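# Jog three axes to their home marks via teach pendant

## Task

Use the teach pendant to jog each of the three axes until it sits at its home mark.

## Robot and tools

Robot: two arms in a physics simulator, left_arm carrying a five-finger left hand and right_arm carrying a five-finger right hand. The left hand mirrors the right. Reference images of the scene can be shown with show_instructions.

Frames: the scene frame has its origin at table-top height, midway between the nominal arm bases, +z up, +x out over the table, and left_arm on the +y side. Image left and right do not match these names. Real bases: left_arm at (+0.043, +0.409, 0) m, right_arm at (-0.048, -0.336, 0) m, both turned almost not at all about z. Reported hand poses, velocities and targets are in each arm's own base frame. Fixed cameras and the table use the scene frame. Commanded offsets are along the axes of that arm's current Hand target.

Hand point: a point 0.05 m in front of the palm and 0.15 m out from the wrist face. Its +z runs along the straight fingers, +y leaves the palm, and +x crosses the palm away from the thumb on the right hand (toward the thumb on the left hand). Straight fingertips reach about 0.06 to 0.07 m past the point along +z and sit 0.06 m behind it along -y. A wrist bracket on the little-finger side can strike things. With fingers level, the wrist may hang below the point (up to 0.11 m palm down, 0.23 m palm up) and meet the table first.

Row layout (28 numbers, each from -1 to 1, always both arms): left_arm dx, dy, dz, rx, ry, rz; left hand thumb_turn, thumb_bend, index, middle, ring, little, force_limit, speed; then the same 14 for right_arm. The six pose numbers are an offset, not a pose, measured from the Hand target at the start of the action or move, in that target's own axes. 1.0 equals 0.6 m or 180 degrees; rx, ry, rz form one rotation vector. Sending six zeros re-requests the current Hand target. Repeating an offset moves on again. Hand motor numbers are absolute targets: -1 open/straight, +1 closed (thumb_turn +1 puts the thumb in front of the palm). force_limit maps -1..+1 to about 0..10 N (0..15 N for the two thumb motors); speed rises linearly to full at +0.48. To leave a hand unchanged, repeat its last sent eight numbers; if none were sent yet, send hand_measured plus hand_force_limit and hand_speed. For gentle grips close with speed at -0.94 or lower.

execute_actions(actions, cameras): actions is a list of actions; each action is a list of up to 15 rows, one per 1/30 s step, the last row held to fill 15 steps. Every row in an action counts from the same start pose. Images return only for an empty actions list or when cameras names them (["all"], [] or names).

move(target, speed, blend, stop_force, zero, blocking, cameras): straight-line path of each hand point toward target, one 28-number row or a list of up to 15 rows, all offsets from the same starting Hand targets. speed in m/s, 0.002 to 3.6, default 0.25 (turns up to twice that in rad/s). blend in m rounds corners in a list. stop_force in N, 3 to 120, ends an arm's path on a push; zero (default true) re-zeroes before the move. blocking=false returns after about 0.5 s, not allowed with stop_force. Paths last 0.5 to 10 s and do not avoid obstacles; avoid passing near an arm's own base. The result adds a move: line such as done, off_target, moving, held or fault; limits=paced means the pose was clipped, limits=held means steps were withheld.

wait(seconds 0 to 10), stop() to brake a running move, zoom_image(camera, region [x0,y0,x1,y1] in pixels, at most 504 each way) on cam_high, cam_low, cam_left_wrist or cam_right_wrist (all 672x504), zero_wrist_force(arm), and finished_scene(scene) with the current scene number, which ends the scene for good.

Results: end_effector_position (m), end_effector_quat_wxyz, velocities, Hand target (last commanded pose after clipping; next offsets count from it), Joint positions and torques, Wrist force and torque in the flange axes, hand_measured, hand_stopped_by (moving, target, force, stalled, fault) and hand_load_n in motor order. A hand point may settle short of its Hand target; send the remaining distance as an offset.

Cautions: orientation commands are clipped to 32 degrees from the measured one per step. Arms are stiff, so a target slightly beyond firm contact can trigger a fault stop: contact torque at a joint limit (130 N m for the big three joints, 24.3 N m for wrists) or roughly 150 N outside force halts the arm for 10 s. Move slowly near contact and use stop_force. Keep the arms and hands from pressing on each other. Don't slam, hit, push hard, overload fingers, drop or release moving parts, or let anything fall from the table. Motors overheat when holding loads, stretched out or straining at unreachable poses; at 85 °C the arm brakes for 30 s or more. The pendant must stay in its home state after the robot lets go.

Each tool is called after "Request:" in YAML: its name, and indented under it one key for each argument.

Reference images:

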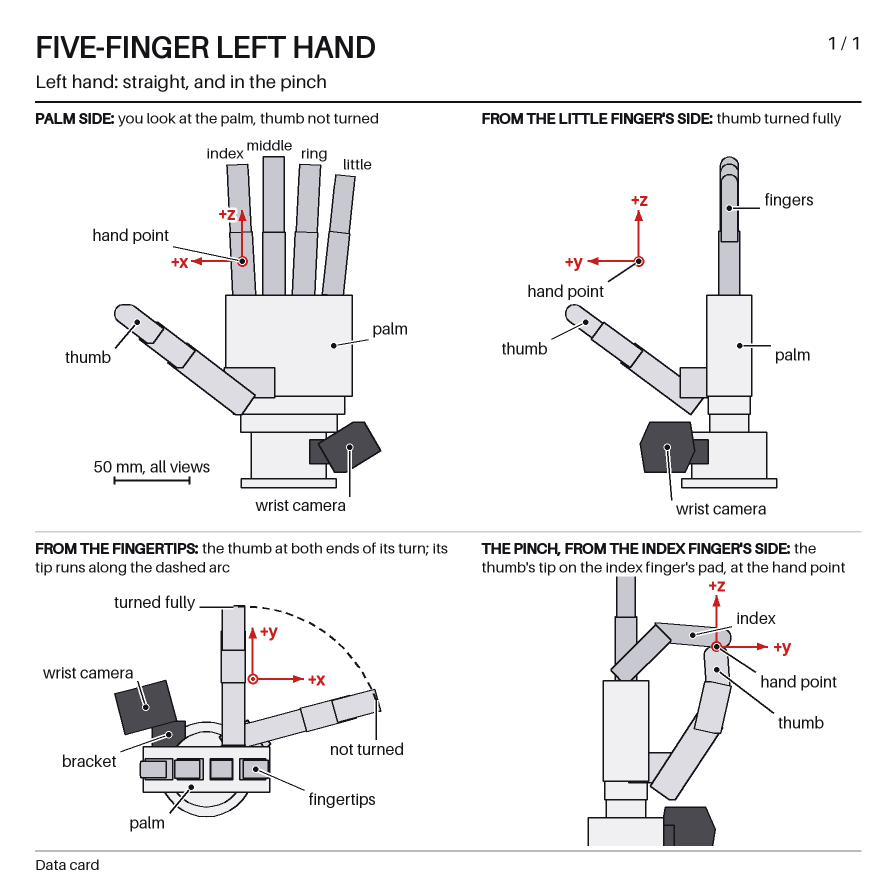

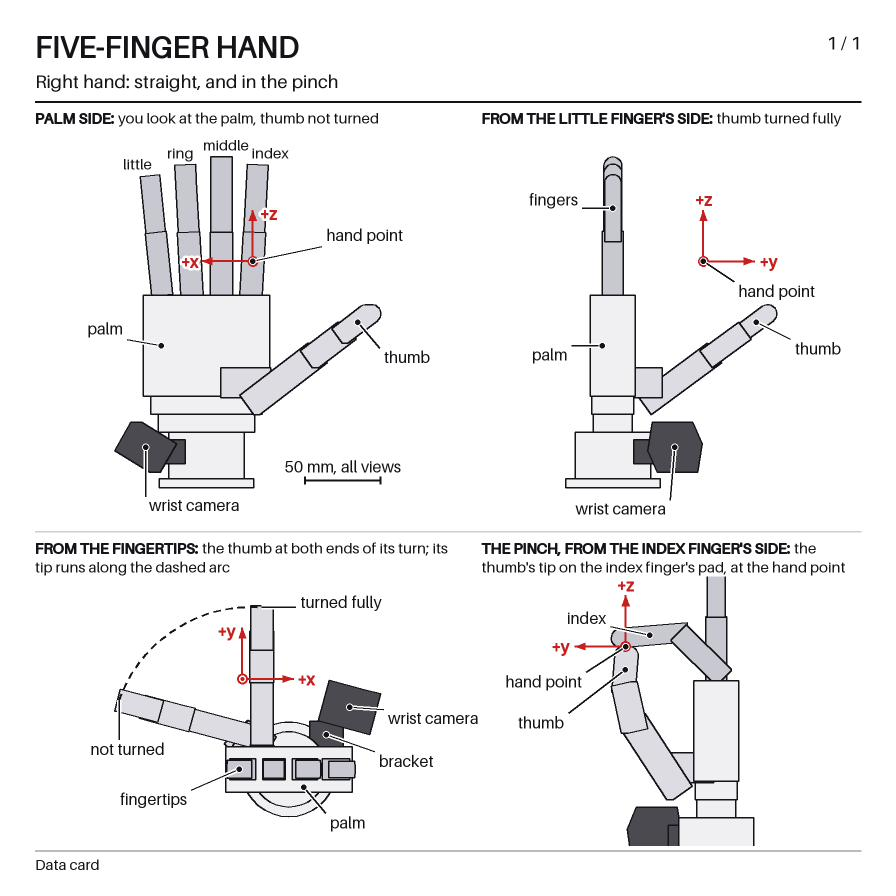

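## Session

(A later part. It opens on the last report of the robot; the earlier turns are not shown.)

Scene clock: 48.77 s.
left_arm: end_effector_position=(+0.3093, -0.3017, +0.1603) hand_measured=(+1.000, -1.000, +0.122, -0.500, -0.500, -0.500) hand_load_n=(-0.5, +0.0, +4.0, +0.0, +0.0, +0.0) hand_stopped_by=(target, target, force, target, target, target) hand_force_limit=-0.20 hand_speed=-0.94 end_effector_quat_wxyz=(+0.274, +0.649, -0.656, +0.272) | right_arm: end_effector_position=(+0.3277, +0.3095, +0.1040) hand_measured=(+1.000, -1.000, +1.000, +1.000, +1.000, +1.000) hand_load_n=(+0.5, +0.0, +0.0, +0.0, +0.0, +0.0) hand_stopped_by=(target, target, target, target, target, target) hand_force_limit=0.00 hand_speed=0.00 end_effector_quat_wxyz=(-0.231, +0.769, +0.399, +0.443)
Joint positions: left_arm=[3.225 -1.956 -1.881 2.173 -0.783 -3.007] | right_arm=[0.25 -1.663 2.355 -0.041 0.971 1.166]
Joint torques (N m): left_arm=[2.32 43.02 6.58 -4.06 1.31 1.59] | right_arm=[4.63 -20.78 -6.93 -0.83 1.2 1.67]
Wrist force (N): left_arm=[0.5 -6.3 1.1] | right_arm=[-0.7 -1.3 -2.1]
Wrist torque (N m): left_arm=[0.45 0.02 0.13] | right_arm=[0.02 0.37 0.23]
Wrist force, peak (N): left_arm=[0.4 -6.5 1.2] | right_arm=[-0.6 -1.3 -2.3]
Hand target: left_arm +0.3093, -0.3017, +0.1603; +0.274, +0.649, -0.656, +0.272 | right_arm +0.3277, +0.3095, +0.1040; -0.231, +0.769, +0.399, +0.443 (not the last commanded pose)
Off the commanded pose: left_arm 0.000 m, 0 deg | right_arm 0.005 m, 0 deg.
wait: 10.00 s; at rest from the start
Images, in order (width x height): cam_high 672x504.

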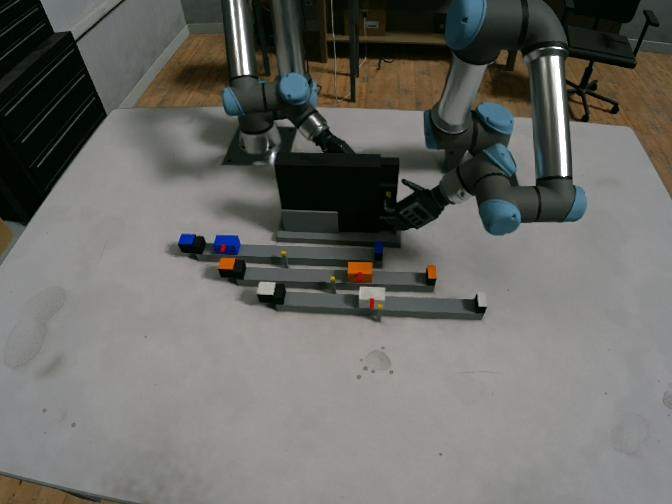

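Request:
wait:
  seconds: 2.3

Request:
move:
  target: [0,0,0,0,0,0,1,-1,0.35,-0.5,-0.5,-0.5,-0.2,-0.94,-0.0067,-0.0191,-0.0116,0,0,0,1,-1,1,1,1,1,0,0]
  speed: 0.1
  cameras: ["cam_high","cam_right_wrist"]

Request:
zoom_image:
  camera: "cam_high"
  region: [300, 245, 400, 325]

Scene clock: 55.37 s.
left_arm: end_effector_position=(+0.3093, -0.3017, +0.1603) hand_measured=(+1.000, -1.000, +0.122, -0.500, -0.500, -0.500) hand_load_n=(+0.0, +0.0, +4.0, +0.0, +0.0, +0.0) hand_stopped_by=(target, target, force, target, target, target) hand_force_limit=-0.20 hand_speed=-0.94 end_effector_quat_wxyz=(+0.274, +0.649, -0.656, +0.272) | right_arm: end_effector_position=(+0.3277, +0.3095, +0.1040) hand_measured=(+1.000, -1.000, +1.000, +1.000, +1.000, +1.000) hand_load_n=(+0.5, -0.5, +0.0, +0.0, +0.0, +0.0) hand_stopped_by=(target, target, target, target, target, target) hand_force_limit=0.00 hand_speed=0.00 end_effector_quat_wxyz=(-0.231, +0.769, +0.399, +0.443)
Joint positions: left_arm=[3.225 -1.956 -1.881 2.173 -0.783 -3.007] | right_arm=[0.25 -1.663 2.355 -0.041 0.971 1.166]
Joint torques (N m): left_arm=[3.25 42.62 6.56 -4.23 1.58 2.53] | right_arm=[6.56 -21.91 -6.73 -0.82 0.96 1.64]
Wrist force (N): left_arm=[0.4 -6.1 1.2] | right_arm=[-0.8 -1.2 -2.0]
Wrist torque (N m): left_arm=[0.47 0.05 0.12] | right_arm=[0.05 0.39 0.23]
Wrist force, peak (N): left_arm=[0.4 -6.6 1.4] | right_arm=[-0.7 -1.2 -2.3]
Hand target: left_arm +0.3093, -0.3017, +0.1603; +0.274, +0.649, -0.656, +0.272 | right_arm +0.3277, +0.3095, +0.1040; -0.231, +0.769, +0.399, +0.443 (not the last commanded pose)
Off the commanded pose: left_arm 0.000 m, 0 deg | right_arm 0.005 m, 0 deg.
wait: 2.30 s; at rest from the start

Scene clock: 56.07 s.
left_arm: end_effector_position=(+0.3093, -0.3017, +0.1603) hand_measured=(+1.000, -1.000, +0.122, -0.500, -0.500, -0.500) hand_load_n=(+0.0, +0.0, +4.0, +0.0, +0.0, +0.0) hand_stopped_by=(target, target, force, target, target, target) hand_force_limit=-0.20 hand_speed=-0.94 end_effector_quat_wxyz=(+0.274, +0.649, -0.656, +0.272) | right_arm: end_effector_position=(+0.3135, +0.3094, +0.1040) hand_measured=(+1.000, -1.000, +1.000, +1.000, +1.000, +1.000) hand_load_n=(+0.5, +0.0, +0.0, +0.0, +0.0, +0.0) hand_stopped_by=(target, target, target, target, target, target) hand_force_limit=0.00 hand_speed=0.00 end_effector_quat_wxyz=(-0.231, +0.769, +0.399, +0.443)
Joint positions: left_arm=[3.225 -1.956 -1.881 2.173 -0.783 -3.007] | right_arm=[0.269 -1.695 2.381 -0.042 0.986 1.179]
Joint torques (N m): left_arm=[2.98 42.67 6.96 -4.09 1.55 2.69] | right_arm=[-4.58 -1.35 -23.32 -0.18 -1.86 -1.18]
Wrist force (N): left_arm=[0.3 -6.2 1.3] | right_arm=[-0.3 1.2 -0.7]
Wrist torque (N m): left_arm=[0.44 0.08 0.12] | right_arm=[0.21 0.33 0.21]
Wrist force, peak (N): left_arm=[0.3 -6.3 1.3] | right_arm=[-0.4 -1.2 -1.9]
Hand target: left_arm +0.3093, -0.3017, +0.1603; +0.274, +0.649, -0.656, +0.272 | right_arm +0.3137, +0.3095, +0.1040; -0.231, +0.769, +0.399, +0.443
Off the commanded pose: left_arm 0.000 m, 0 deg | right_arm 0.000 m, 0 deg.
move: done
Images, in order (width x height): cam_high 672x504, cam_right_wrist 672x504.

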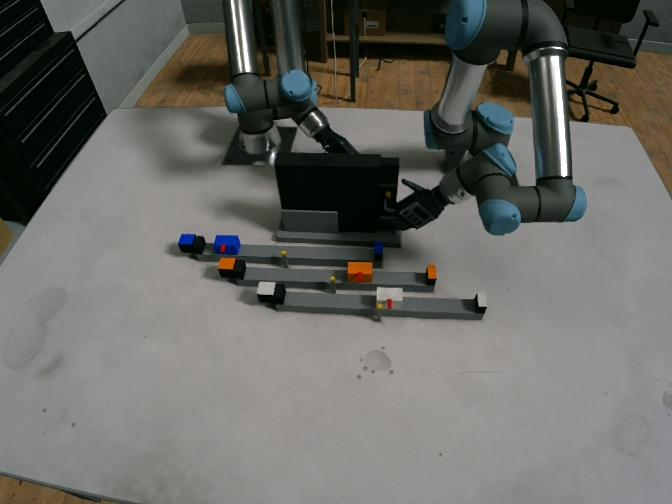

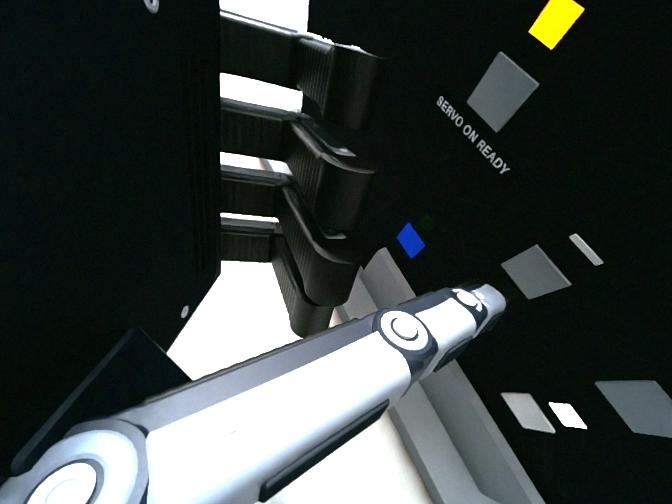

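Scaled by 5.040.

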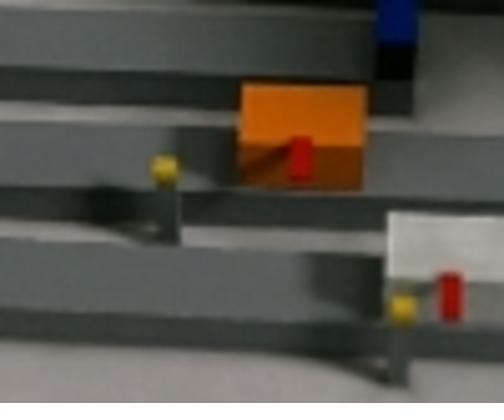

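Request:
move:
  target: [0,0,0,0,0,0,1,-1,0.35,-0.5,-0.5,-0.5,-0.2,-0.94,-0.02855,0.04261,-0.05104,0,0,0,1,-1,1,1,1,1,0,0]
  speed: 0.12

Request:
move:
  target: [0,0,0,0,0,0,1,-1,0.35,-0.5,-0.5,-0.5,-0.2,-0.94,0.00956,0.0273,0.01656,0,0,0,1,-1,1,1,1,1,0,0]
  speed: 0.015
  stop_force: 3

Request:
wait:
  seconds: 2.4

Request:
move:
  target: [0,0,0,0,0,0,1,-1,0.35,-0.5,-0.5,-0.5,-0.2,-0.94,-0.0067,-0.0191,-0.0116,0,0,0,1,-1,1,1,1,1,0,0]
  speed: 0.1
  cameras: ["cam_high","cam_right_wrist"]

Request:
zoom_image:
  camera: "cam_high"
  region: [300, 245, 400, 325]

Scene clock: 57.83 s.
left_arm: end_effector_position=(+0.3093, -0.3017, +0.1603) hand_measured=(+1.000, -1.000, +0.122, -0.500, -0.500, -0.500) hand_load_n=(+0.0, +0.0, +4.0, +0.0, +0.0, +0.0) hand_stopped_by=(target, target, force, target, target, target) hand_force_limit=-0.20 hand_speed=-0.94 end_effector_quat_wxyz=(+0.274, +0.649, -0.656, +0.272) | right_arm: end_effector_position=(+0.3145, +0.2661, +0.1045) hand_measured=(+1.000, -1.000, +1.000, +1.000, +1.000, +1.000) hand_load_n=(+0.0, +0.0, +0.0, +0.0, +0.0, +0.0) hand_stopped_by=(target, target, target, target, target, target) hand_force_limit=0.00 hand_speed=0.00 end_effector_quat_wxyz=(-0.231, +0.769, +0.399, +0.443)
Joint positions: left_arm=[3.225 -1.956 -1.881 2.173 -0.783 -3.007] | right_arm=[0.017 -1.755 2.455 0.077 0.795 0.968]
Joint torques (N m): left_arm=[3.88 43.25 7.06 -4.07 1.55 2.67] | right_arm=[-4.96 -3.38 -20.84 1.64 -1.29 -1.48]
Wrist force (N): left_arm=[0.3 -6.1 1.3] | right_arm=[0.1 0.7 -0.6]
Wrist torque (N m): left_arm=[0.47 0.07 0.11] | right_arm=[0.11 0.27 0.21]
Wrist force, peak (N): left_arm=[0.5 -6.5 1.2] | right_arm=[-0.6 1.3 -1.2]
Hand target: left_arm +0.3093, -0.3017, +0.1603; +0.274, +0.649, -0.656, +0.272 | right_arm +0.3145, +0.2661, +0.1045; -0.231, +0.769, +0.399, +0.443
Off the commanded pose: left_arm 0.000 m, 0 deg | right_arm 0.000 m, 0 deg.
move: done

Scene clock: 59.67 s.
left_arm: end_effector_position=(+0.3093, -0.3017, +0.1603) hand_measured=(+1.000, -1.000, +0.122, -0.500, -0.500, -0.500) hand_load_n=(+0.0, +0.0, +4.0, +0.0, +0.0, +0.0) hand_stopped_by=(target, target, force, target, target, target) hand_force_limit=-0.20 hand_speed=-0.94 end_effector_quat_wxyz=(+0.274, +0.649, -0.656, +0.272) | right_arm: end_effector_position=(+0.3288, +0.2661, +0.1045) hand_measured=(+1.000, -1.000, +1.000, +1.000, +1.000, +1.000) hand_load_n=(+0.5, -0.5, +0.0, +0.0, +0.0, +0.0) hand_stopped_by=(target, target, target, target, target, target) hand_force_limit=0.00 hand_speed=0.00 end_effector_quat_wxyz=(-0.231, +0.769, +0.399, +0.443)
Joint positions: left_arm=[3.225 -1.956 -1.881 2.173 -0.783 -3.007] | right_arm=[0.015 -1.715 2.425 0.069 0.793 0.966]
Joint torques (N m): left_arm=[3.53 43.9 6.94 -4.02 1.58 2.67] | right_arm=[3.78 -19.28 -5.69 1.86 1.27 0.45]
Wrist force (N): left_arm=[0.4 -6.2 1.1] | right_arm=[-0.5 -1.4 -1.7]
Wrist torque (N m): left_arm=[0.46 0.04 0.12] | right_arm=[-0.03 0.33 0.32]
Wrist force, peak (N): left_arm=[0.4 -6.4 1.3] | right_arm=[-1.2 -6.7 -5.6]
Hand target: left_arm +0.3093, -0.3017, +0.1603; +0.274, +0.649, -0.656, +0.272 | right_arm +0.3288, +0.2661, +0.1045; -0.231, +0.769, +0.399, +0.443 (not the last commanded pose)
Off the commanded pose: left_arm 0.000 m, 0 deg | right_arm 0.006 m, 0 deg.
move: contact (right_arm)

Scene clock: 62.07 s.
left_arm: end_effector_position=(+0.3093, -0.3017, +0.1603) hand_measured=(+1.000, -1.000, +0.122, -0.500, -0.500, -0.500) hand_load_n=(+0.0, -0.5, +4.5, +0.0, +0.0, +0.0) hand_stopped_by=(target, target, force, target, target, target) hand_force_limit=-0.20 hand_speed=-0.94 end_effector_quat_wxyz=(+0.274, +0.649, -0.656, +0.272) | right_arm: end_effector_position=(+0.3288, +0.2661, +0.1045) hand_measured=(+1.000, -1.000, +1.000, +1.000, +1.000, +1.000) hand_load_n=(+0.5, -0.5, +0.0, +0.0, +0.0, +0.0) hand_stopped_by=(target, target, target, target, target, target) hand_force_limit=0.00 hand_speed=0.00 end_effector_quat_wxyz=(-0.231, +0.769, +0.399, +0.443)
Joint positions: left_arm=[3.225 -1.956 -1.881 2.173 -0.783 -3.007] | right_arm=[0.015 -1.715 2.425 0.069 0.793 0.966]
Joint torques (N m): left_arm=[4.22 42.31 7.02 -4.03 1.56 2.58] | right_arm=[4.86 -19.2 -5.69 1.77 1.17 1.73]
Wrist force (N): left_arm=[0.2 -6.1 1.3] | right_arm=[-0.7 -1.4 -1.9]
Wrist torque (N m): left_arm=[0.47 0.08 0.11] | right_arm=[-0.02 0.36 0.31]
Wrist force, peak (N): left_arm=[0.4 -6.5 1.2] | right_arm=[-0.4 -1.7 -2.2]
Hand target: left_arm +0.3093, -0.3017, +0.1603; +0.274, +0.649, -0.656, +0.272 | right_arm +0.3288, +0.2661, +0.1045; -0.231, +0.769, +0.399, +0.443 (not the last commanded pose)
Off the commanded pose: left_arm 0.000 m, 0 deg | right_arm 0.006 m, 0 deg.
wait: 2.40 s; at rest by 0.17 s

Scene clock: 62.80 s.
left_arm: end_effector_position=(+0.3093, -0.3017, +0.1603) hand_measured=(+1.000, -1.000, +0.122, -0.500, -0.500, -0.500) hand_load_n=(+0.0, +0.0, +4.0, +0.0, +0.5, +0.0) hand_stopped_by=(target, target, force, target, target, target) hand_force_limit=-0.20 hand_speed=-0.94 end_effector_quat_wxyz=(+0.274, +0.649, -0.656, +0.272) | right_arm: end_effector_position=(+0.3146, +0.2661, +0.1045) hand_measured=(+1.000, -1.000, +1.000, +1.000, +1.000, +1.000) hand_load_n=(+0.0, +0.0, +0.0, +0.0, +0.0, +0.0) hand_stopped_by=(target, target, target, target, target, target) hand_force_limit=0.00 hand_speed=0.00 end_effector_quat_wxyz=(-0.231, +0.769, +0.399, +0.443)
Joint positions: left_arm=[3.225 -1.956 -1.881 2.173 -0.783 -3.007] | right_arm=[0.017 -1.754 2.455 0.078 0.794 0.968]
Joint torques (N m): left_arm=[3.79 42.63 6.69 -4.08 1.47 2.71] | right_arm=[-3.74 4.36 -22.66 0.26 -0.31 0.33]
Wrist force (N): left_arm=[0.3 -6.2 1.1] | right_arm=[0.1 0.8 -0.7]
Wrist torque (N m): left_arm=[0.45 0.06 0.12] | right_arm=[0.14 0.27 0.21]
Wrist force, peak (N): left_arm=[0.4 -6.4 1.2] | right_arm=[-0.4 -1.5 -1.7]
Hand target: left_arm +0.3093, -0.3017, +0.1603; +0.274, +0.649, -0.656, +0.272 | right_arm +0.3148, +0.2661, +0.1045; -0.231, +0.769, +0.399, +0.443
Off the commanded pose: left_arm 0.000 m, 0 deg | right_arm 0.000 m, 0 deg.
move: done
Images, in order (width x height): cam_high 672x504, cam_right_wrist 672x504.

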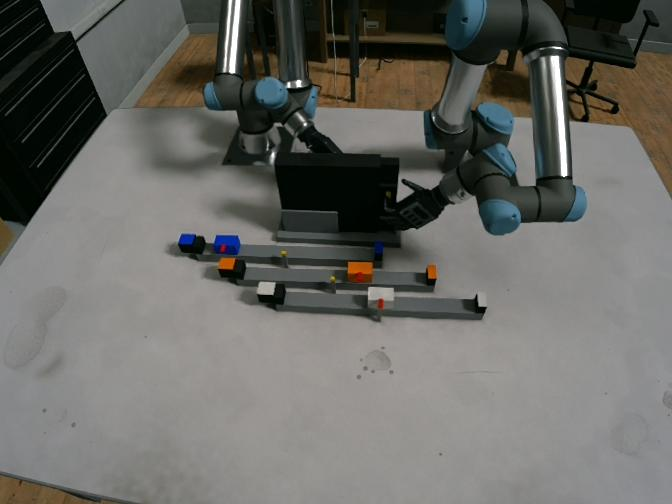

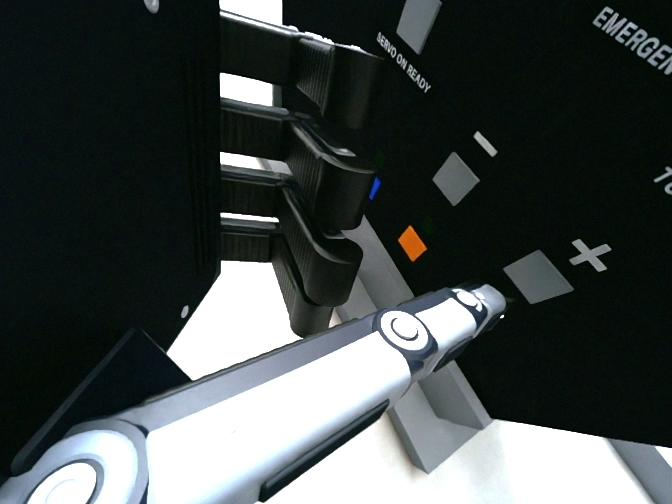

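Scaled by 5.040.

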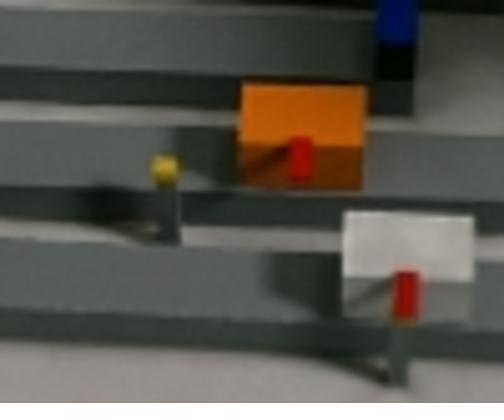

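Request:
move:
  target: [0,0,0,0,0,0,1,-1,0.35,-0.5,-0.5,-0.5,-0.2,-0.94,-0.03753,-0.041,0.07988,0,0,0,1,-1,1,1,1,1,0,0]
  speed: 0.12
  cameras: ["cam_right_wrist"]

Scene clock: 64.47 s.
left_arm: end_effector_position=(+0.3093, -0.3017, +0.1603) hand_measured=(+1.000, -1.000, +0.122, -0.500, -0.500, -0.500) hand_load_n=(+0.0, +0.0, +4.0, +0.0, +0.0, +0.0) hand_stopped_by=(target, target, force, target, target, target) hand_force_limit=-0.20 hand_speed=-0.94 end_effector_quat_wxyz=(+0.274, +0.649, -0.656, +0.272) | right_arm: end_effector_position=(+0.3120, +0.3050, +0.0611) hand_measured=(+1.000, -1.000, +1.000, +1.000, +1.000, +1.000) hand_load_n=(+0.0, +0.0, +0.0, -0.5, +0.0, +0.0) hand_stopped_by=(target, target, target, target, target, target) hand_force_limit=0.00 hand_speed=0.00 end_effector_quat_wxyz=(-0.231, +0.769, +0.400, +0.443)
Joint positions: left_arm=[3.225 -1.956 -1.881 2.173 -0.783 -3.007] | right_arm=[0.247 -1.6 2.451 -0.199 0.969 1.164]
Joint torques (N m): left_arm=[4.4 42.94 6.7 -4.25 1.46 2.67] | right_arm=[6.23 -4.59 -4.69 -0.67 -1.44 -0.23]
Wrist force (N): left_arm=[0.4 -6.3 1.2] | right_arm=[-0.1 1.2 -0.5]
Wrist torque (N m): left_arm=[0.43 0.06 0.13] | right_arm=[0.21 0.31 0.37]
Wrist force, peak (N): left_arm=[0.4 -6.4 1.4] | right_arm=[0.3 1.3 -1.3]
Hand target: left_arm +0.3093, -0.3017, +0.1603; +0.274, +0.649, -0.656, +0.272 | right_arm +0.3119, +0.3050, +0.0610; -0.231, +0.769, +0.399, +0.443
Off the commanded pose: left_arm 0.000 m, 0 deg | right_arm 0.000 m, 0 deg.
move: done
Images, in order (width x height): cam_right_wrist 672x504.

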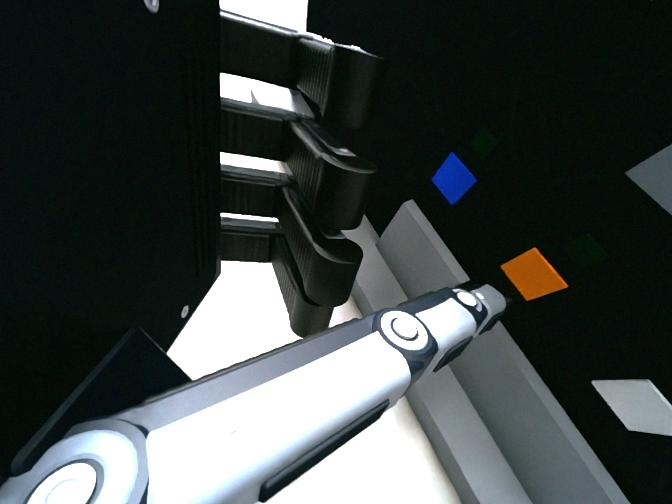

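Request:
move:
  target: [0,0,0,0,0,0,1,-1,0.35,-0.5,-0.5,-0.5,-0.2,-0.94,0.00956,0.0273,0.01656,0,0,0,1,-1,1,1,1,1,0,0]
  speed: 0.015
  stop_force: 3

Request:
move:
  target: [0,0,0,0,0,0,1,-1,0.35,-0.5,-0.5,-0.5,-0.2,-0.94,-0.0067,-0.0191,-0.0116,0,0,0,1,-1,1,1,1,1,0,0]
  speed: 0.1
  cameras: ["cam_right_wrist"]

Scene clock: 67.07 s.
left_arm: end_effector_position=(+0.3093, -0.3017, +0.1603) hand_measured=(+1.000, -1.000, +0.122, -0.500, -0.500, -0.500) hand_load_n=(+0.0, +0.0, +4.0, +0.0, +0.0, +0.0) hand_stopped_by=(target, target, force, target, target, target) hand_force_limit=-0.20 hand_speed=-0.94 end_effector_quat_wxyz=(+0.274, +0.649, -0.656, +0.272) | right_arm: end_effector_position=(+0.3278, +0.3049, +0.0610) hand_measured=(+1.000, -1.000, +1.000, +1.000, +1.000, +1.000) hand_load_n=(+0.5, +0.0, +0.0, +0.0, +0.0, +0.0) hand_stopped_by=(target, target, target, target, target, target) hand_force_limit=0.00 hand_speed=0.00 end_effector_quat_wxyz=(-0.231, +0.769, +0.399, +0.443)
Joint positions: left_arm=[3.225 -1.956 -1.881 2.173 -0.783 -3.007] | right_arm=[0.228 -1.566 2.42 -0.193 0.954 1.149]
Joint torques (N m): left_arm=[3.85 42.73 6.46 -3.97 1.38 2.61] | right_arm=[5.5 -25.17 -3.85 -0.92 1.58 1.83]
Wrist force (N): left_arm=[0.4 -6.4 1.3] | right_arm=[-0.5 -1.5 -2.3]
Wrist torque (N m): left_arm=[0.42 0.06 0.13] | right_arm=[0.00 0.36 0.26]
Wrist force, peak (N): left_arm=[0.4 -6.4 1.2] | right_arm=[-1.5 -7.5 -6.1]
Hand target: left_arm +0.3093, -0.3017, +0.1603; +0.274, +0.649, -0.656, +0.272 | right_arm +0.3278, +0.3049, +0.0610; -0.231, +0.769, +0.399, +0.443 (not the last commanded pose)
Off the commanded pose: left_arm 0.000 m, 0 deg | right_arm 0.004 m, 0 deg.
move: contact (right_arm)

Scene clock: 67.77 s.
left_arm: end_effector_position=(+0.3093, -0.3017, +0.1603) hand_measured=(+1.000, -1.000, +0.122, -0.500, -0.500, -0.500) hand_load_n=(+0.0, +0.0, +4.5, +0.0, +0.0, +0.0) hand_stopped_by=(target, target, force, target, target, target) hand_force_limit=-0.20 hand_speed=-0.94 end_effector_quat_wxyz=(+0.274, +0.649, -0.656, +0.272) | right_arm: end_effector_position=(+0.3137, +0.3049, +0.0610) hand_measured=(+1.000, -1.000, +1.000, +1.000, +1.000, +1.000) hand_load_n=(+0.0, +0.0, +0.0, +0.0, -0.5, +0.0) hand_stopped_by=(target, target, target, target, target, target) hand_force_limit=0.00 hand_speed=0.00 end_effector_quat_wxyz=(-0.231, +0.769, +0.399, +0.443)
Joint positions: left_arm=[3.225 -1.956 -1.881 2.173 -0.783 -3.007] | right_arm=[0.245 -1.596 2.448 -0.198 0.967 1.162]
Joint torques (N m): left_arm=[4.27 42.85 6.23 -4.06 1.35 2.56] | right_arm=[-5.07 -2.56 -21.39 0.6 -1.92 -0.85]
Wrist force (N): left_arm=[0.3 -6.2 1.3] | right_arm=[0.1 1.0 -0.4]
Wrist torque (N m): left_arm=[0.43 0.06 0.12] | right_arm=[0.16 0.28 0.24]
Wrist force, peak (N): left_arm=[0.3 -6.4 1.3] | right_arm=[-0.2 -1.7 -2.1]
Hand target: left_arm +0.3093, -0.3017, +0.1603; +0.274, +0.649, -0.656, +0.272 | right_arm +0.3138, +0.3049, +0.0610; -0.231, +0.769, +0.399, +0.443
Off the commanded pose: left_arm 0.000 m, 0 deg | right_arm 0.000 m, 0 deg.
move: done
Images, in order (width x height): cam_right_wrist 672x504.

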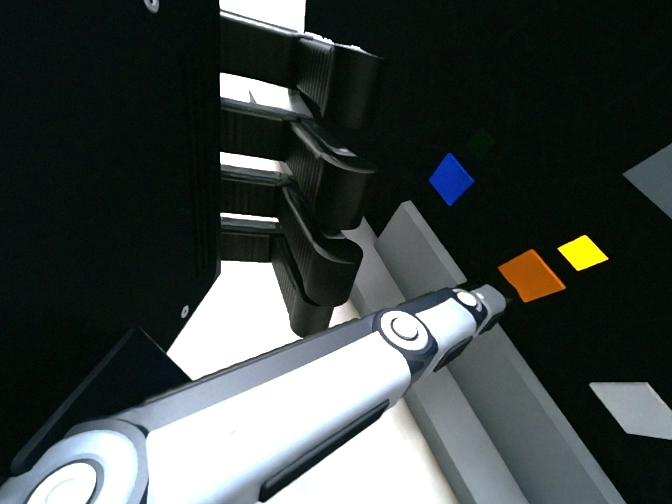

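Request:
move:
  target: [0,0,0,0,0,0,1,-1,0.35,-0.5,-0.5,-0.5,-0.2,-0.94,0.06507,-0.00467,-0.03057,0,0,0,1,-1,1,1,1,1,0,0]
  speed: 0.12

Request:
move:
  target: [0,0,0,0,0,0,1,-1,0.35,-0.5,-0.5,-0.5,-0.2,-0.94,0.00956,0.0273,0.01656,0,0,0,1,-1,1,1,1,1,0,0]
  speed: 0.015
  stop_force: 3

Request:
move:
  target: [0,0,0,0,0,0,1,-1,0.35,-0.5,-0.5,-0.5,-0.2,-0.94,-0.0067,-0.0191,-0.0116,0,0,0,1,-1,1,1,1,1,0,0]
  speed: 0.1
  cameras: ["cam_high","cam_right_wrist"]

Request:
zoom_image:
  camera: "cam_high"
  region: [300, 245, 400, 325]

Scene clock: 69.53 s.
left_arm: end_effector_position=(+0.3093, -0.3017, +0.1603) hand_measured=(+1.000, -1.000, +0.122, -0.500, -0.500, -0.500) hand_load_n=(+0.0, +0.0, +4.5, +0.0, +0.0, +0.0) hand_stopped_by=(target, target, force, target, target, target) hand_force_limit=-0.20 hand_speed=-0.94 end_effector_quat_wxyz=(+0.274, +0.649, -0.656, +0.272) | right_arm: end_effector_position=(+0.3137, +0.3095, +0.1040) hand_measured=(+1.000, -1.000, +1.000, +1.000, +1.000, +1.000) hand_load_n=(+0.5, +0.0, +0.0, +0.0, +0.0, +0.0) hand_stopped_by=(target, target, target, target, target, target) hand_force_limit=0.00 hand_speed=0.00 end_effector_quat_wxyz=(-0.231, +0.769, +0.399, +0.443)
Joint positions: left_arm=[3.225 -1.956 -1.881 2.173 -0.783 -3.007] | right_arm=[0.269 -1.694 2.38 -0.042 0.986 1.179]
Joint torques (N m): left_arm=[4.87 42.91 7.15 -3.98 1.31 2.46] | right_arm=[-6.36 -8.7 -10.91 1.9 -2.83 -1.72]
Wrist force (N): left_arm=[0.5 -6.2 1.5] | right_arm=[-0.2 1.0 -0.4]
Wrist torque (N m): left_arm=[0.43 0.05 0.12] | right_arm=[0.16 0.31 0.30]
Wrist force, peak (N): left_arm=[0.4 -6.4 1.3] | right_arm=[0.6 1.3 -0.9]
Hand target: left_arm +0.3093, -0.3017, +0.1603; +0.274, +0.649, -0.656, +0.272 | right_arm +0.3137, +0.3095, +0.1040; -0.231, +0.769, +0.399, +0.443
Off the commanded pose: left_arm 0.000 m, 0 deg | right_arm 0.000 m, 0 deg.
move: done

Scene clock: 71.27 s.
left_arm: end_effector_position=(+0.3093, -0.3017, +0.1603) hand_measured=(+1.000, -1.000, +0.122, -0.500, -0.500, -0.500) hand_load_n=(+0.0, +0.0, +4.0, +0.0, +0.0, +0.0) hand_stopped_by=(target, target, force, target, target, target) hand_force_limit=-0.20 hand_speed=-0.94 end_effector_quat_wxyz=(+0.274, +0.649, -0.656, +0.272) | right_arm: end_effector_position=(+0.3278, +0.3095, +0.1040) hand_measured=(+1.000, -1.000, +1.000, +1.000, +1.000, +1.000) hand_load_n=(+0.5, +0.0, +0.0, +0.0, +0.0, +0.0) hand_stopped_by=(target, target, target, target, target, target) hand_force_limit=0.00 hand_speed=0.00 end_effector_quat_wxyz=(-0.231, +0.769, +0.399, +0.443)
Joint positions: left_arm=[3.225 -1.956 -1.881 2.173 -0.783 -3.007] | right_arm=[0.25 -1.663 2.355 -0.041 0.971 1.166]
Joint torques (N m): left_arm=[4.38 42.88 6.85 -4 1.24 2.59] | right_arm=[6.5 -21.6 -7.69 -1.03 1.55 1.89]
Wrist force (N): left_arm=[0.3 -6.3 1.3] | right_arm=[-0.7 -1.4 -1.9]
Wrist torque (N m): left_arm=[0.44 0.06 0.12] | right_arm=[0.00 0.36 0.24]
Wrist force, peak (N): left_arm=[0.4 -6.5 1.3] | right_arm=[-1.5 -7.5 -6.0]
Hand target: left_arm +0.3093, -0.3017, +0.1603; +0.274, +0.649, -0.656, +0.272 | right_arm +0.3278, +0.3095, +0.1040; -0.231, +0.769, +0.399, +0.443 (not the last commanded pose)
Off the commanded pose: left_arm 0.000 m, 0 deg | right_arm 0.006 m, 0 deg.
move: contact (right_arm)

Scene clock: 71.97 s.
left_arm: end_effector_position=(+0.3093, -0.3017, +0.1603) hand_measured=(+1.000, -1.000, +0.122, -0.500, -0.500, -0.500) hand_load_n=(+0.0, +0.0, +4.5, +0.0, +0.0, +0.0) hand_stopped_by=(target, target, force, target, target, target) hand_force_limit=-0.20 hand_speed=-0.94 end_effector_quat_wxyz=(+0.274, +0.649, -0.656, +0.272) | right_arm: end_effector_position=(+0.3136, +0.3095, +0.1040) hand_measured=(+1.000, -1.000, +1.000, +1.000, +1.000, +1.000) hand_load_n=(+0.5, +0.0, +0.0, +0.0, +0.0, +0.0) hand_stopped_by=(target, target, target, target, target, target) hand_force_limit=0.00 hand_speed=0.00 end_effector_quat_wxyz=(-0.231, +0.769, +0.399, +0.443)
Joint positions: left_arm=[3.225 -1.956 -1.881 2.173 -0.783 -3.007] | right_arm=[0.269 -1.694 2.381 -0.042 0.986 1.179]
Joint torques (N m): left_arm=[4.69 41.74 6.9 -4.09 1.3 2.57] | right_arm=[-5.2 -0.78 -22.6 -0.32 -1.91 -1.23]
Wrist force (N): left_arm=[0.4 -6.2 1.4] | right_arm=[-0.2 1.2 -0.4]
Wrist torque (N m): left_arm=[0.44 0.06 0.12] | right_arm=[0.19 0.31 0.22]
Wrist force, peak (N): left_arm=[0.5 -6.5 1.1] | right_arm=[-0.8 -1.3 -2.0]
Hand target: left_arm +0.3093, -0.3017, +0.1603; +0.274, +0.649, -0.656, +0.272 | right_arm +0.3138, +0.3095, +0.1040; -0.231, +0.769, +0.399, +0.443
Off the commanded pose: left_arm 0.000 m, 0 deg | right_arm 0.000 m, 0 deg.
move: done
Images, in order (width x height): cam_high 672x504, cam_right_wrist 672x504.

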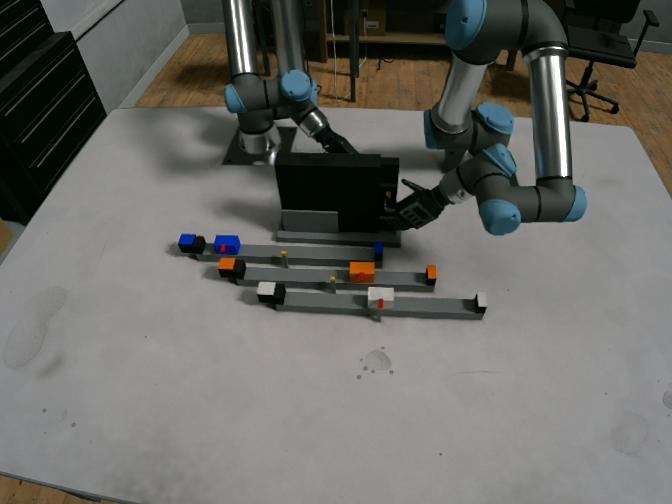

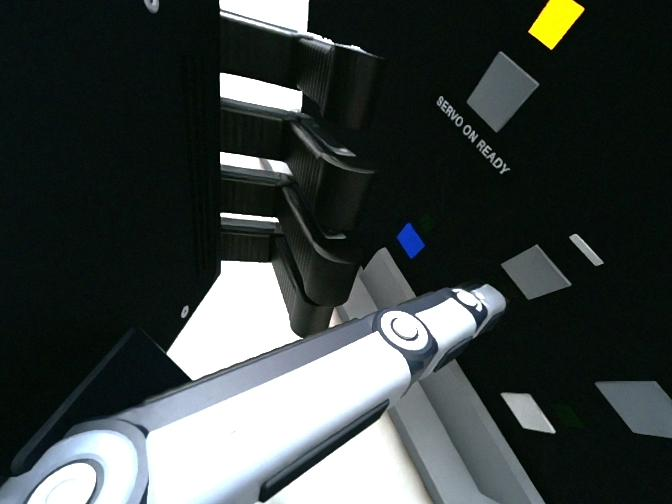

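Scaled by 5.040.

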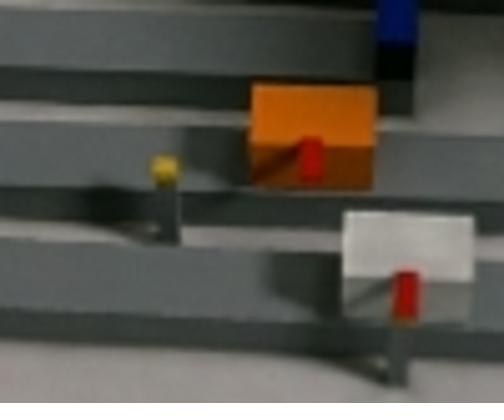

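Request:
move:
  target: [0,0,0,0,0,0,1,-1,0.35,-0.5,-0.5,-0.5,-0.2,-0.94,-0.02855,0.04261,-0.05104,0,0,0,1,-1,1,1,1,1,0,0]
  speed: 0.12

Request:
move:
  target: [0,0,0,0,0,0,1,-1,0.35,-0.5,-0.5,-0.5,-0.2,-0.94,0.00956,0.0273,0.01656,0,0,0,1,-1,1,1,1,1,0,0]
  speed: 0.015
  stop_force: 3

Request:
wait:
  seconds: 10

Request:
wait:
  seconds: 0.65

Request:
move:
  target: [0,0,0,0,0,0,1,-1,0.35,-0.5,-0.5,-0.5,-0.2,-0.94,-0.0067,-0.0191,-0.0116,0,0,0,1,-1,1,1,1,1,0,0]
  speed: 0.1
  cameras: ["cam_high","cam_right_wrist"]

Request:
zoom_image:
  camera: "cam_high"
  region: [300, 245, 400, 325]

Scene clock: 73.90 s.
left_arm: end_effector_position=(+0.3093, -0.3017, +0.1603) hand_measured=(+1.000, -1.000, +0.122, -0.500, -0.500, -0.500) hand_load_n=(+0.0, +0.0, +4.0, +0.0, +0.0, +0.0) hand_stopped_by=(target, target, force, target, target, target) hand_force_limit=-0.20 hand_speed=-0.94 end_effector_quat_wxyz=(+0.274, +0.649, -0.656, +0.272) | right_arm: end_effector_position=(+0.3146, +0.2661, +0.1045) hand_measured=(+1.000, -1.000, +1.000, +1.000, +1.000, +1.000) hand_load_n=(+0.5, +0.0, +0.0, +0.0, +0.0, +0.0) hand_stopped_by=(target, target, target, target, target, target) hand_force_limit=0.00 hand_speed=0.00 end_effector_quat_wxyz=(-0.231, +0.769, +0.399, +0.443)
Joint positions: left_arm=[3.225 -1.956 -1.881 2.173 -0.783 -3.007] | right_arm=[0.017 -1.755 2.455 0.077 0.795 0.968]
Joint torques (N m): left_arm=[4.67 42.4 7.17 -4.11 1.29 2.49] | right_arm=[-5.73 -2.71 -20.19 1.54 -1.39 -1.51]
Wrist force (N): left_arm=[0.4 -6.4 1.3] | right_arm=[0.1 1.1 -0.7]
Wrist torque (N m): left_arm=[0.41 0.05 0.13] | right_arm=[0.20 0.27 0.23]
Wrist force, peak (N): left_arm=[0.5 -6.4 1.1] | right_arm=[-0.6 1.5 -0.9]
Hand target: left_arm +0.3093, -0.3017, +0.1603; +0.274, +0.649, -0.656, +0.272 | right_arm +0.3146, +0.2661, +0.1045; -0.231, +0.769, +0.399, +0.443
Off the commanded pose: left_arm 0.000 m, 0 deg | right_arm 0.000 m, 0 deg.
move: done

Scene clock: 75.73 s.
left_arm: end_effector_position=(+0.3093, -0.3017, +0.1603) hand_measured=(+1.000, -1.000, +0.122, -0.500, -0.500, -0.500) hand_load_n=(-0.5, +0.0, +4.5, +0.0, +0.0, +0.0) hand_stopped_by=(target, target, force, target, target, target) hand_force_limit=-0.20 hand_speed=-0.94 end_effector_quat_wxyz=(+0.274, +0.649, -0.656, +0.272) | right_arm: end_effector_position=(+0.3289, +0.2661, +0.1044) hand_measured=(+1.000, -1.000, +1.000, +1.000, +1.000, +1.000) hand_load_n=(+0.5, +0.0, +0.0, +0.0, +0.0, +0.0) hand_stopped_by=(target, target, target, target, target, target) hand_force_limit=0.00 hand_speed=0.00 end_effector_quat_wxyz=(-0.231, +0.769, +0.399, +0.443)
Joint positions: left_arm=[3.225 -1.956 -1.881 2.173 -0.783 -3.007] | right_arm=[0.015 -1.715 2.425 0.069 0.793 0.967]
Joint torques (N m): left_arm=[4.54 43.18 6.86 -4 1.19 2.53] | right_arm=[5.03 -18.95 -5.69 1.75 1.4 0.25]
Wrist force (N): left_arm=[0.4 -6.2 1.3] | right_arm=[-0.5 -1.6 -2.0]
Wrist torque (N m): left_arm=[0.45 0.05 0.12] | right_arm=[-0.05 0.33 0.31]
Wrist force, peak (N): left_arm=[0.4 -6.5 1.3] | right_arm=[-1.6 -8.2 -6.3]
Hand target: left_arm +0.3093, -0.3017, +0.1603; +0.274, +0.649, -0.656, +0.272 | right_arm +0.3289, +0.2661, +0.1045; -0.231, +0.769, +0.399, +0.443 (not the last commanded pose)
Off the commanded pose: left_arm 0.000 m, 0 deg | right_arm 0.006 m, 0 deg.
move: contact (right_arm)

Scene clock: 85.73 s.
left_arm: end_effector_position=(+0.3093, -0.3017, +0.1603) hand_measured=(+1.000, -1.000, +0.122, -0.500, -0.500, -0.500) hand_load_n=(+0.0, +0.0, +4.0, +0.0, +0.0, +0.0) hand_stopped_by=(target, target, force, target, target, target) hand_force_limit=-0.20 hand_speed=-0.94 end_effector_quat_wxyz=(+0.274, +0.649, -0.656, +0.272) | right_arm: end_effector_position=(+0.3289, +0.2661, +0.1045) hand_measured=(+1.000, -1.000, +1.000, +1.000, +1.000, +1.000) hand_load_n=(+0.5, -0.5, +0.0, +0.0, +0.0, +0.0) hand_stopped_by=(target, target, target, target, target, target) hand_force_limit=0.00 hand_speed=0.00 end_effector_quat_wxyz=(-0.231, +0.769, +0.399, +0.443)
Joint positions: left_arm=[3.225 -1.956 -1.881 2.173 -0.783 -3.007] | right_arm=[0.015 -1.715 2.425 0.069 0.793 0.967]
Joint torques (N m): left_arm=[4.69 42.31 7.21 -3.83 1.1 2.48] | right_arm=[5.35 -18.35 -6.52 1.37 1.62 1.66]
Wrist force (N): left_arm=[0.4 -6.4 1.4] | right_arm=[-0.9 -1.9 -2.3]
Wrist torque (N m): left_arm=[0.42 0.05 0.13] | right_arm=[-0.07 0.40 0.28]
Wrist force, peak (N): left_arm=[0.2 -6.7 1.2] | right_arm=[-0.6 -2.3 -2.3]
Hand target: left_arm +0.3093, -0.3017, +0.1603; +0.274, +0.649, -0.656, +0.272 | right_arm +0.3289, +0.2661, +0.1045; -0.231, +0.769, +0.399, +0.443 (not the last commanded pose)
Off the commanded pose: left_arm 0.000 m, 0 deg | right_arm 0.006 m, 0 deg.
wait: 10.00 s; at rest by 0.17 s

Scene clock: 86.40 s.
left_arm: end_effector_position=(+0.3093, -0.3017, +0.1603) hand_measured=(+1.000, -1.000, +0.122, -0.500, -0.500, -0.500) hand_load_n=(+0.0, +0.0, +4.5, +0.0, +0.0, +0.0) hand_stopped_by=(target, target, force, target, target, target) hand_force_limit=-0.20 hand_speed=-0.94 end_effector_quat_wxyz=(+0.274, +0.649, -0.656, +0.272) | right_arm: end_effector_position=(+0.3289, +0.2661, +0.1045) hand_measured=(+1.000, -1.000, +1.000, +1.000, +1.000, +1.000) hand_load_n=(+0.5, -0.5, +0.0, +0.0, +0.0, +0.0) hand_stopped_by=(target, target, target, target, target, target) hand_force_limit=0.00 hand_speed=0.00 end_effector_quat_wxyz=(-0.231, +0.769, +0.399, +0.443)
Joint positions: left_arm=[3.225 -1.956 -1.881 2.173 -0.783 -3.007] | right_arm=[0.015 -1.715 2.425 0.069 0.793 0.967]
Joint torques (N m): left_arm=[4.46 42.52 7.01 -3.88 1.05 2.58] | right_arm=[6.11 -18.23 -6.21 1.63 1.28 1.67]
Wrist force (N): left_arm=[0.4 -6.3 1.0] | right_arm=[-0.7 -1.7 -1.8]
Wrist torque (N m): left_arm=[0.45 0.05 0.12] | right_arm=[-0.05 0.36 0.31]
Wrist force, peak (N): left_arm=[0.5 -6.5 1.3] | right_arm=[-0.5 -1.9 -2.2]
Hand target: left_arm +0.3093, -0.3017, +0.1603; +0.274, +0.649, -0.656, +0.272 | right_arm +0.3289, +0.2661, +0.1045; -0.231, +0.769, +0.399, +0.443 (not the last commanded pose)
Off the commanded pose: left_arm 0.000 m, 0 deg | right_arm 0.006 m, 0 deg.
wait: 0.67 s; at rest by 0.17 s

Scene clock: 87.13 s.
left_arm: end_effector_position=(+0.3093, -0.3017, +0.1603) hand_measured=(+1.000, -1.000, +0.122, -0.500, -0.500, -0.500) hand_load_n=(+0.0, +0.0, +4.0, +0.0, +0.0, +0.0) hand_stopped_by=(target, target, force, target, target, target) hand_force_limit=-0.20 hand_speed=-0.94 end_effector_quat_wxyz=(+0.274, +0.649, -0.656, +0.272) | right_arm: end_effector_position=(+0.3147, +0.2661, +0.1044) hand_measured=(+1.000, -1.000, +1.000, +1.000, +1.000, +1.000) hand_load_n=(+0.0, +0.0, +0.0, +0.0, +0.0, +0.0) hand_stopped_by=(target, target, target, target, target, target) hand_force_limit=0.00 hand_speed=0.00 end_effector_quat_wxyz=(-0.231, +0.769, +0.399, +0.443)
Joint positions: left_arm=[3.225 -1.956 -1.881 2.173 -0.783 -3.007] | right_arm=[0.017 -1.754 2.455 0.077 0.795 0.968]
Joint torques (N m): left_arm=[4.38 41.9 6.88 -3.79 1.11 2.49] | right_arm=[-3.3 3.15 -24.1 0.14 -0.16 0.32]
Wrist force (N): left_arm=[0.3 -6.2 1.2] | right_arm=[-0.1 1.0 -0.6]
Wrist torque (N m): left_arm=[0.44 0.07 0.12] | right_arm=[0.16 0.30 0.20]
Wrist force, peak (N): left_arm=[0.2 -6.4 1.4] | right_arm=[-0.5 -2.1 -2.1]
Hand target: left_arm +0.3093, -0.3017, +0.1603; +0.274, +0.649, -0.656, +0.272 | right_arm +0.3149, +0.2661, +0.1045; -0.231, +0.769, +0.399, +0.443
Off the commanded pose: left_arm 0.000 m, 0 deg | right_arm 0.000 m, 0 deg.
move: done
Images, in order (width x height): cam_high 672x504, cam_right_wrist 672x504.

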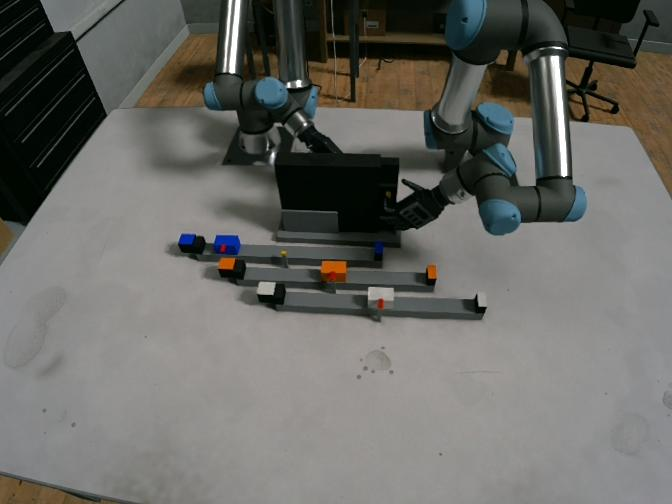

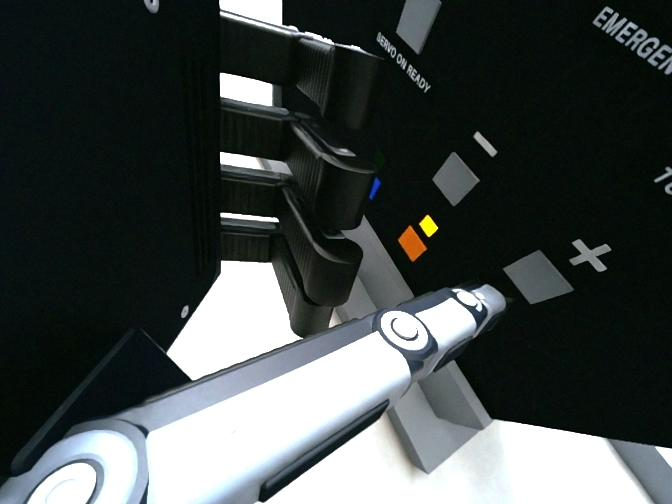

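Scaled by 5.040.

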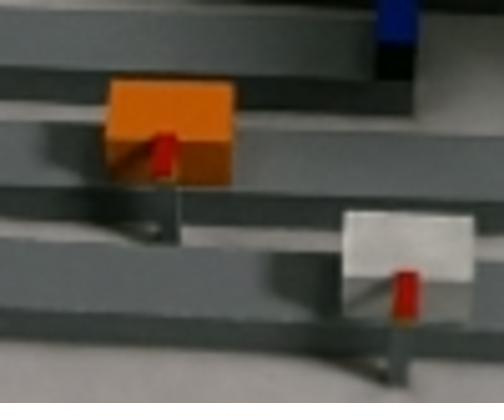

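Request:
move:
  target: [0,0,0,0,0,0,1,-1,0.35,-0.5,-0.5,-0.5,-0.2,-0.94,-0.00532,-0.08615,0.13527,0,0,0,1,-1,1,1,1,1,0,0]
  speed: 0.12
  cameras: ["cam_right_wrist"]

Scene clock: 89.00 s.
left_arm: end_effector_position=(+0.3093, -0.3017, +0.1603) hand_measured=(+1.000, -1.000, +0.122, -0.500, -0.500, -0.500) hand_load_n=(+0.0, +0.0, +4.0, +0.0, +0.5, +0.0) hand_stopped_by=(target, target, force, target, target, target) hand_force_limit=-0.20 hand_speed=-0.94 end_effector_quat_wxyz=(+0.274, +0.649, -0.656, +0.272) | right_arm: end_effector_position=(+0.3119, +0.3520, +0.0612) hand_measured=(+1.000, -1.000, +1.000, +1.000, +1.000, +1.000) hand_load_n=(+0.0, +0.0, +0.0, +0.0, +0.0, +0.0) hand_stopped_by=(target, target, target, target, target, target) hand_force_limit=0.00 hand_speed=0.00 end_effector_quat_wxyz=(-0.231, +0.769, +0.400, +0.443)
Joint positions: left_arm=[3.225 -1.956 -1.881 2.173 -0.783 -3.007] | right_arm=[0.46 -1.52 2.354 -0.251 1.143 1.305]
Joint torques (N m): left_arm=[4.73 42.6 7.4 -3.94 1.09 2.4] | right_arm=[6.04 -10.26 -7.46 -0.5 0 0.04]
Wrist force (N): left_arm=[0.3 -6.3 1.2] | right_arm=[-0.7 1.2 -0.5]
Wrist torque (N m): left_arm=[0.44 0.06 0.12] | right_arm=[0.20 0.39 0.31]
Wrist force, peak (N): left_arm=[0.5 -6.4 1.4] | right_arm=[-0.2 1.5 -1.4]
Hand target: left_arm +0.3093, -0.3017, +0.1603; +0.274, +0.649, -0.656, +0.272 | right_arm +0.3119, +0.3520, +0.0611; -0.231, +0.769, +0.399, +0.443
Off the commanded pose: left_arm 0.000 m, 0 deg | right_arm 0.000 m, 0 deg.
move: done
Images, in order (width x height): cam_right_wrist 672x504.

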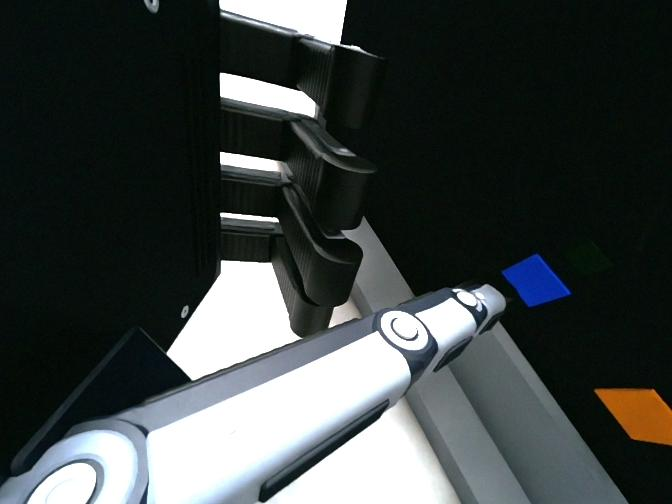

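Request:
move:
  target: [0,0,0,0,0,0,1,-1,0.35,-0.5,-0.5,-0.5,-0.2,-0.94,0.00956,0.0273,0.01656,0,0,0,1,-1,1,1,1,1,0,0]
  speed: 0.015
  stop_force: 3

Request:
move:
  target: [0,0,0,0,0,0,1,-1,0.35,-0.5,-0.5,-0.5,-0.2,-0.94,-0.0067,-0.0191,-0.0116,0,0,0,1,-1,1,1,1,1,0,0]
  speed: 0.1
  cameras: ["cam_right_wrist"]

Scene clock: 91.90 s.
left_arm: end_effector_position=(+0.3093, -0.3017, +0.1603) hand_measured=(+1.000, -1.000, +0.122, -0.500, -0.500, -0.500) hand_load_n=(+0.0, +0.0, +4.0, +0.0, +0.0, +0.0) hand_stopped_by=(target, target, force, target, target, target) hand_force_limit=-0.20 hand_speed=-0.94 end_effector_quat_wxyz=(+0.274, +0.649, -0.656, +0.272) | right_arm: end_effector_position=(+0.3267, +0.3520, +0.0611) hand_measured=(+1.000, -1.000, +1.000, +1.000, +1.000, +1.000) hand_load_n=(+0.5, -0.5, +0.5, +0.0, +0.0, +0.0) hand_stopped_by=(target, target, target, target, target, target) hand_force_limit=0.00 hand_speed=0.00 end_effector_quat_wxyz=(-0.231, +0.769, +0.399, +0.443)
Joint positions: left_arm=[3.225 -1.956 -1.881 2.173 -0.783 -3.007] | right_arm=[0.433 -1.496 2.329 -0.244 1.12 1.289]
Joint torques (N m): left_arm=[4.22 42.47 6.97 -3.85 1.19 2.59] | right_arm=[5.87 -27.87 -5.26 -0.91 1.55 1.73]
Wrist force (N): left_arm=[0.2 -6.4 1.1] | right_arm=[-0.9 -2.1 -2.2]
Wrist torque (N m): left_arm=[0.43 0.07 0.12] | right_arm=[-0.08 0.39 0.18]
Wrist force, peak (N): left_arm=[0.3 -6.6 1.1] | right_arm=[-1.5 -8.8 -6.8]
Hand target: left_arm +0.3093, -0.3017, +0.1603; +0.274, +0.649, -0.656, +0.272 | right_arm +0.3267, +0.3520, +0.0611; -0.231, +0.769, +0.399, +0.443 (not the last commanded pose)
Off the commanded pose: left_arm 0.000 m, 0 deg | right_arm 0.005 m, 0 deg.
move: contact (right_arm)

Scene clock: 92.60 s.
left_arm: end_effector_position=(+0.3093, -0.3017, +0.1603) hand_measured=(+1.000, -1.000, +0.122, -0.500, -0.500, -0.500) hand_load_n=(+0.0, +0.0, +4.5, +0.0, +0.0, +0.0) hand_stopped_by=(target, target, force, target, target, target) hand_force_limit=-0.20 hand_speed=-0.94 end_effector_quat_wxyz=(+0.274, +0.649, -0.656, +0.272) | right_arm: end_effector_position=(+0.3126, +0.3520, +0.0611) hand_measured=(+1.000, -1.000, +1.000, +1.000, +1.000, +1.000) hand_load_n=(+0.5, +0.0, +0.0, +0.0, +0.0, +0.0) hand_stopped_by=(target, target, target, target, target, target) hand_force_limit=0.00 hand_speed=0.00 end_effector_quat_wxyz=(-0.231, +0.769, +0.399, +0.443)
Joint positions: left_arm=[3.225 -1.956 -1.881 2.173 -0.783 -3.007] | right_arm=[0.459 -1.518 2.353 -0.251 1.142 1.305]
Joint torques (N m): left_arm=[4.85 42.53 7.13 -3.7 1.08 2.53] | right_arm=[-4.57 -6.61 -23.18 0.93 -2.26 -1.44]
Wrist force (N): left_arm=[0.2 -6.3 1.1] | right_arm=[-0.5 0.9 -0.3]
Wrist torque (N m): left_arm=[0.44 0.08 0.11] | right_arm=[0.15 0.37 0.18]
Wrist force, peak (N): left_arm=[0.3 -6.5 1.2] | right_arm=[-0.8 -1.9 -2.6]
Hand target: left_arm +0.3093, -0.3017, +0.1603; +0.274, +0.649, -0.656, +0.272 | right_arm +0.3127, +0.3520, +0.0611; -0.231, +0.769, +0.399, +0.443
Off the commanded pose: left_arm 0.000 m, 0 deg | right_arm 0.000 m, 0 deg.
move: done
Images, in order (width x height): cam_right_wrist 672x504.

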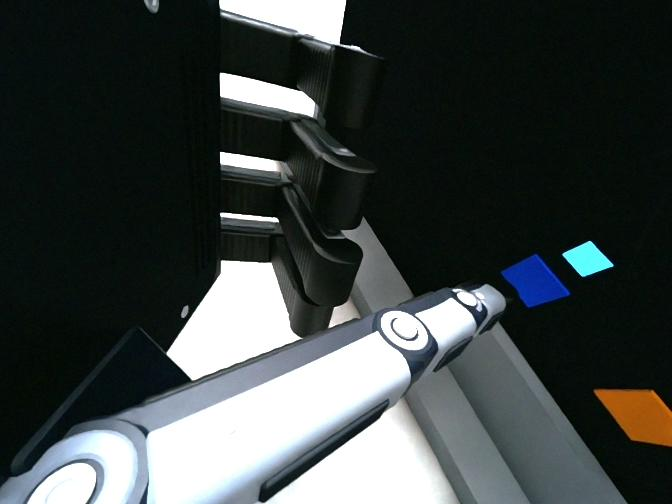

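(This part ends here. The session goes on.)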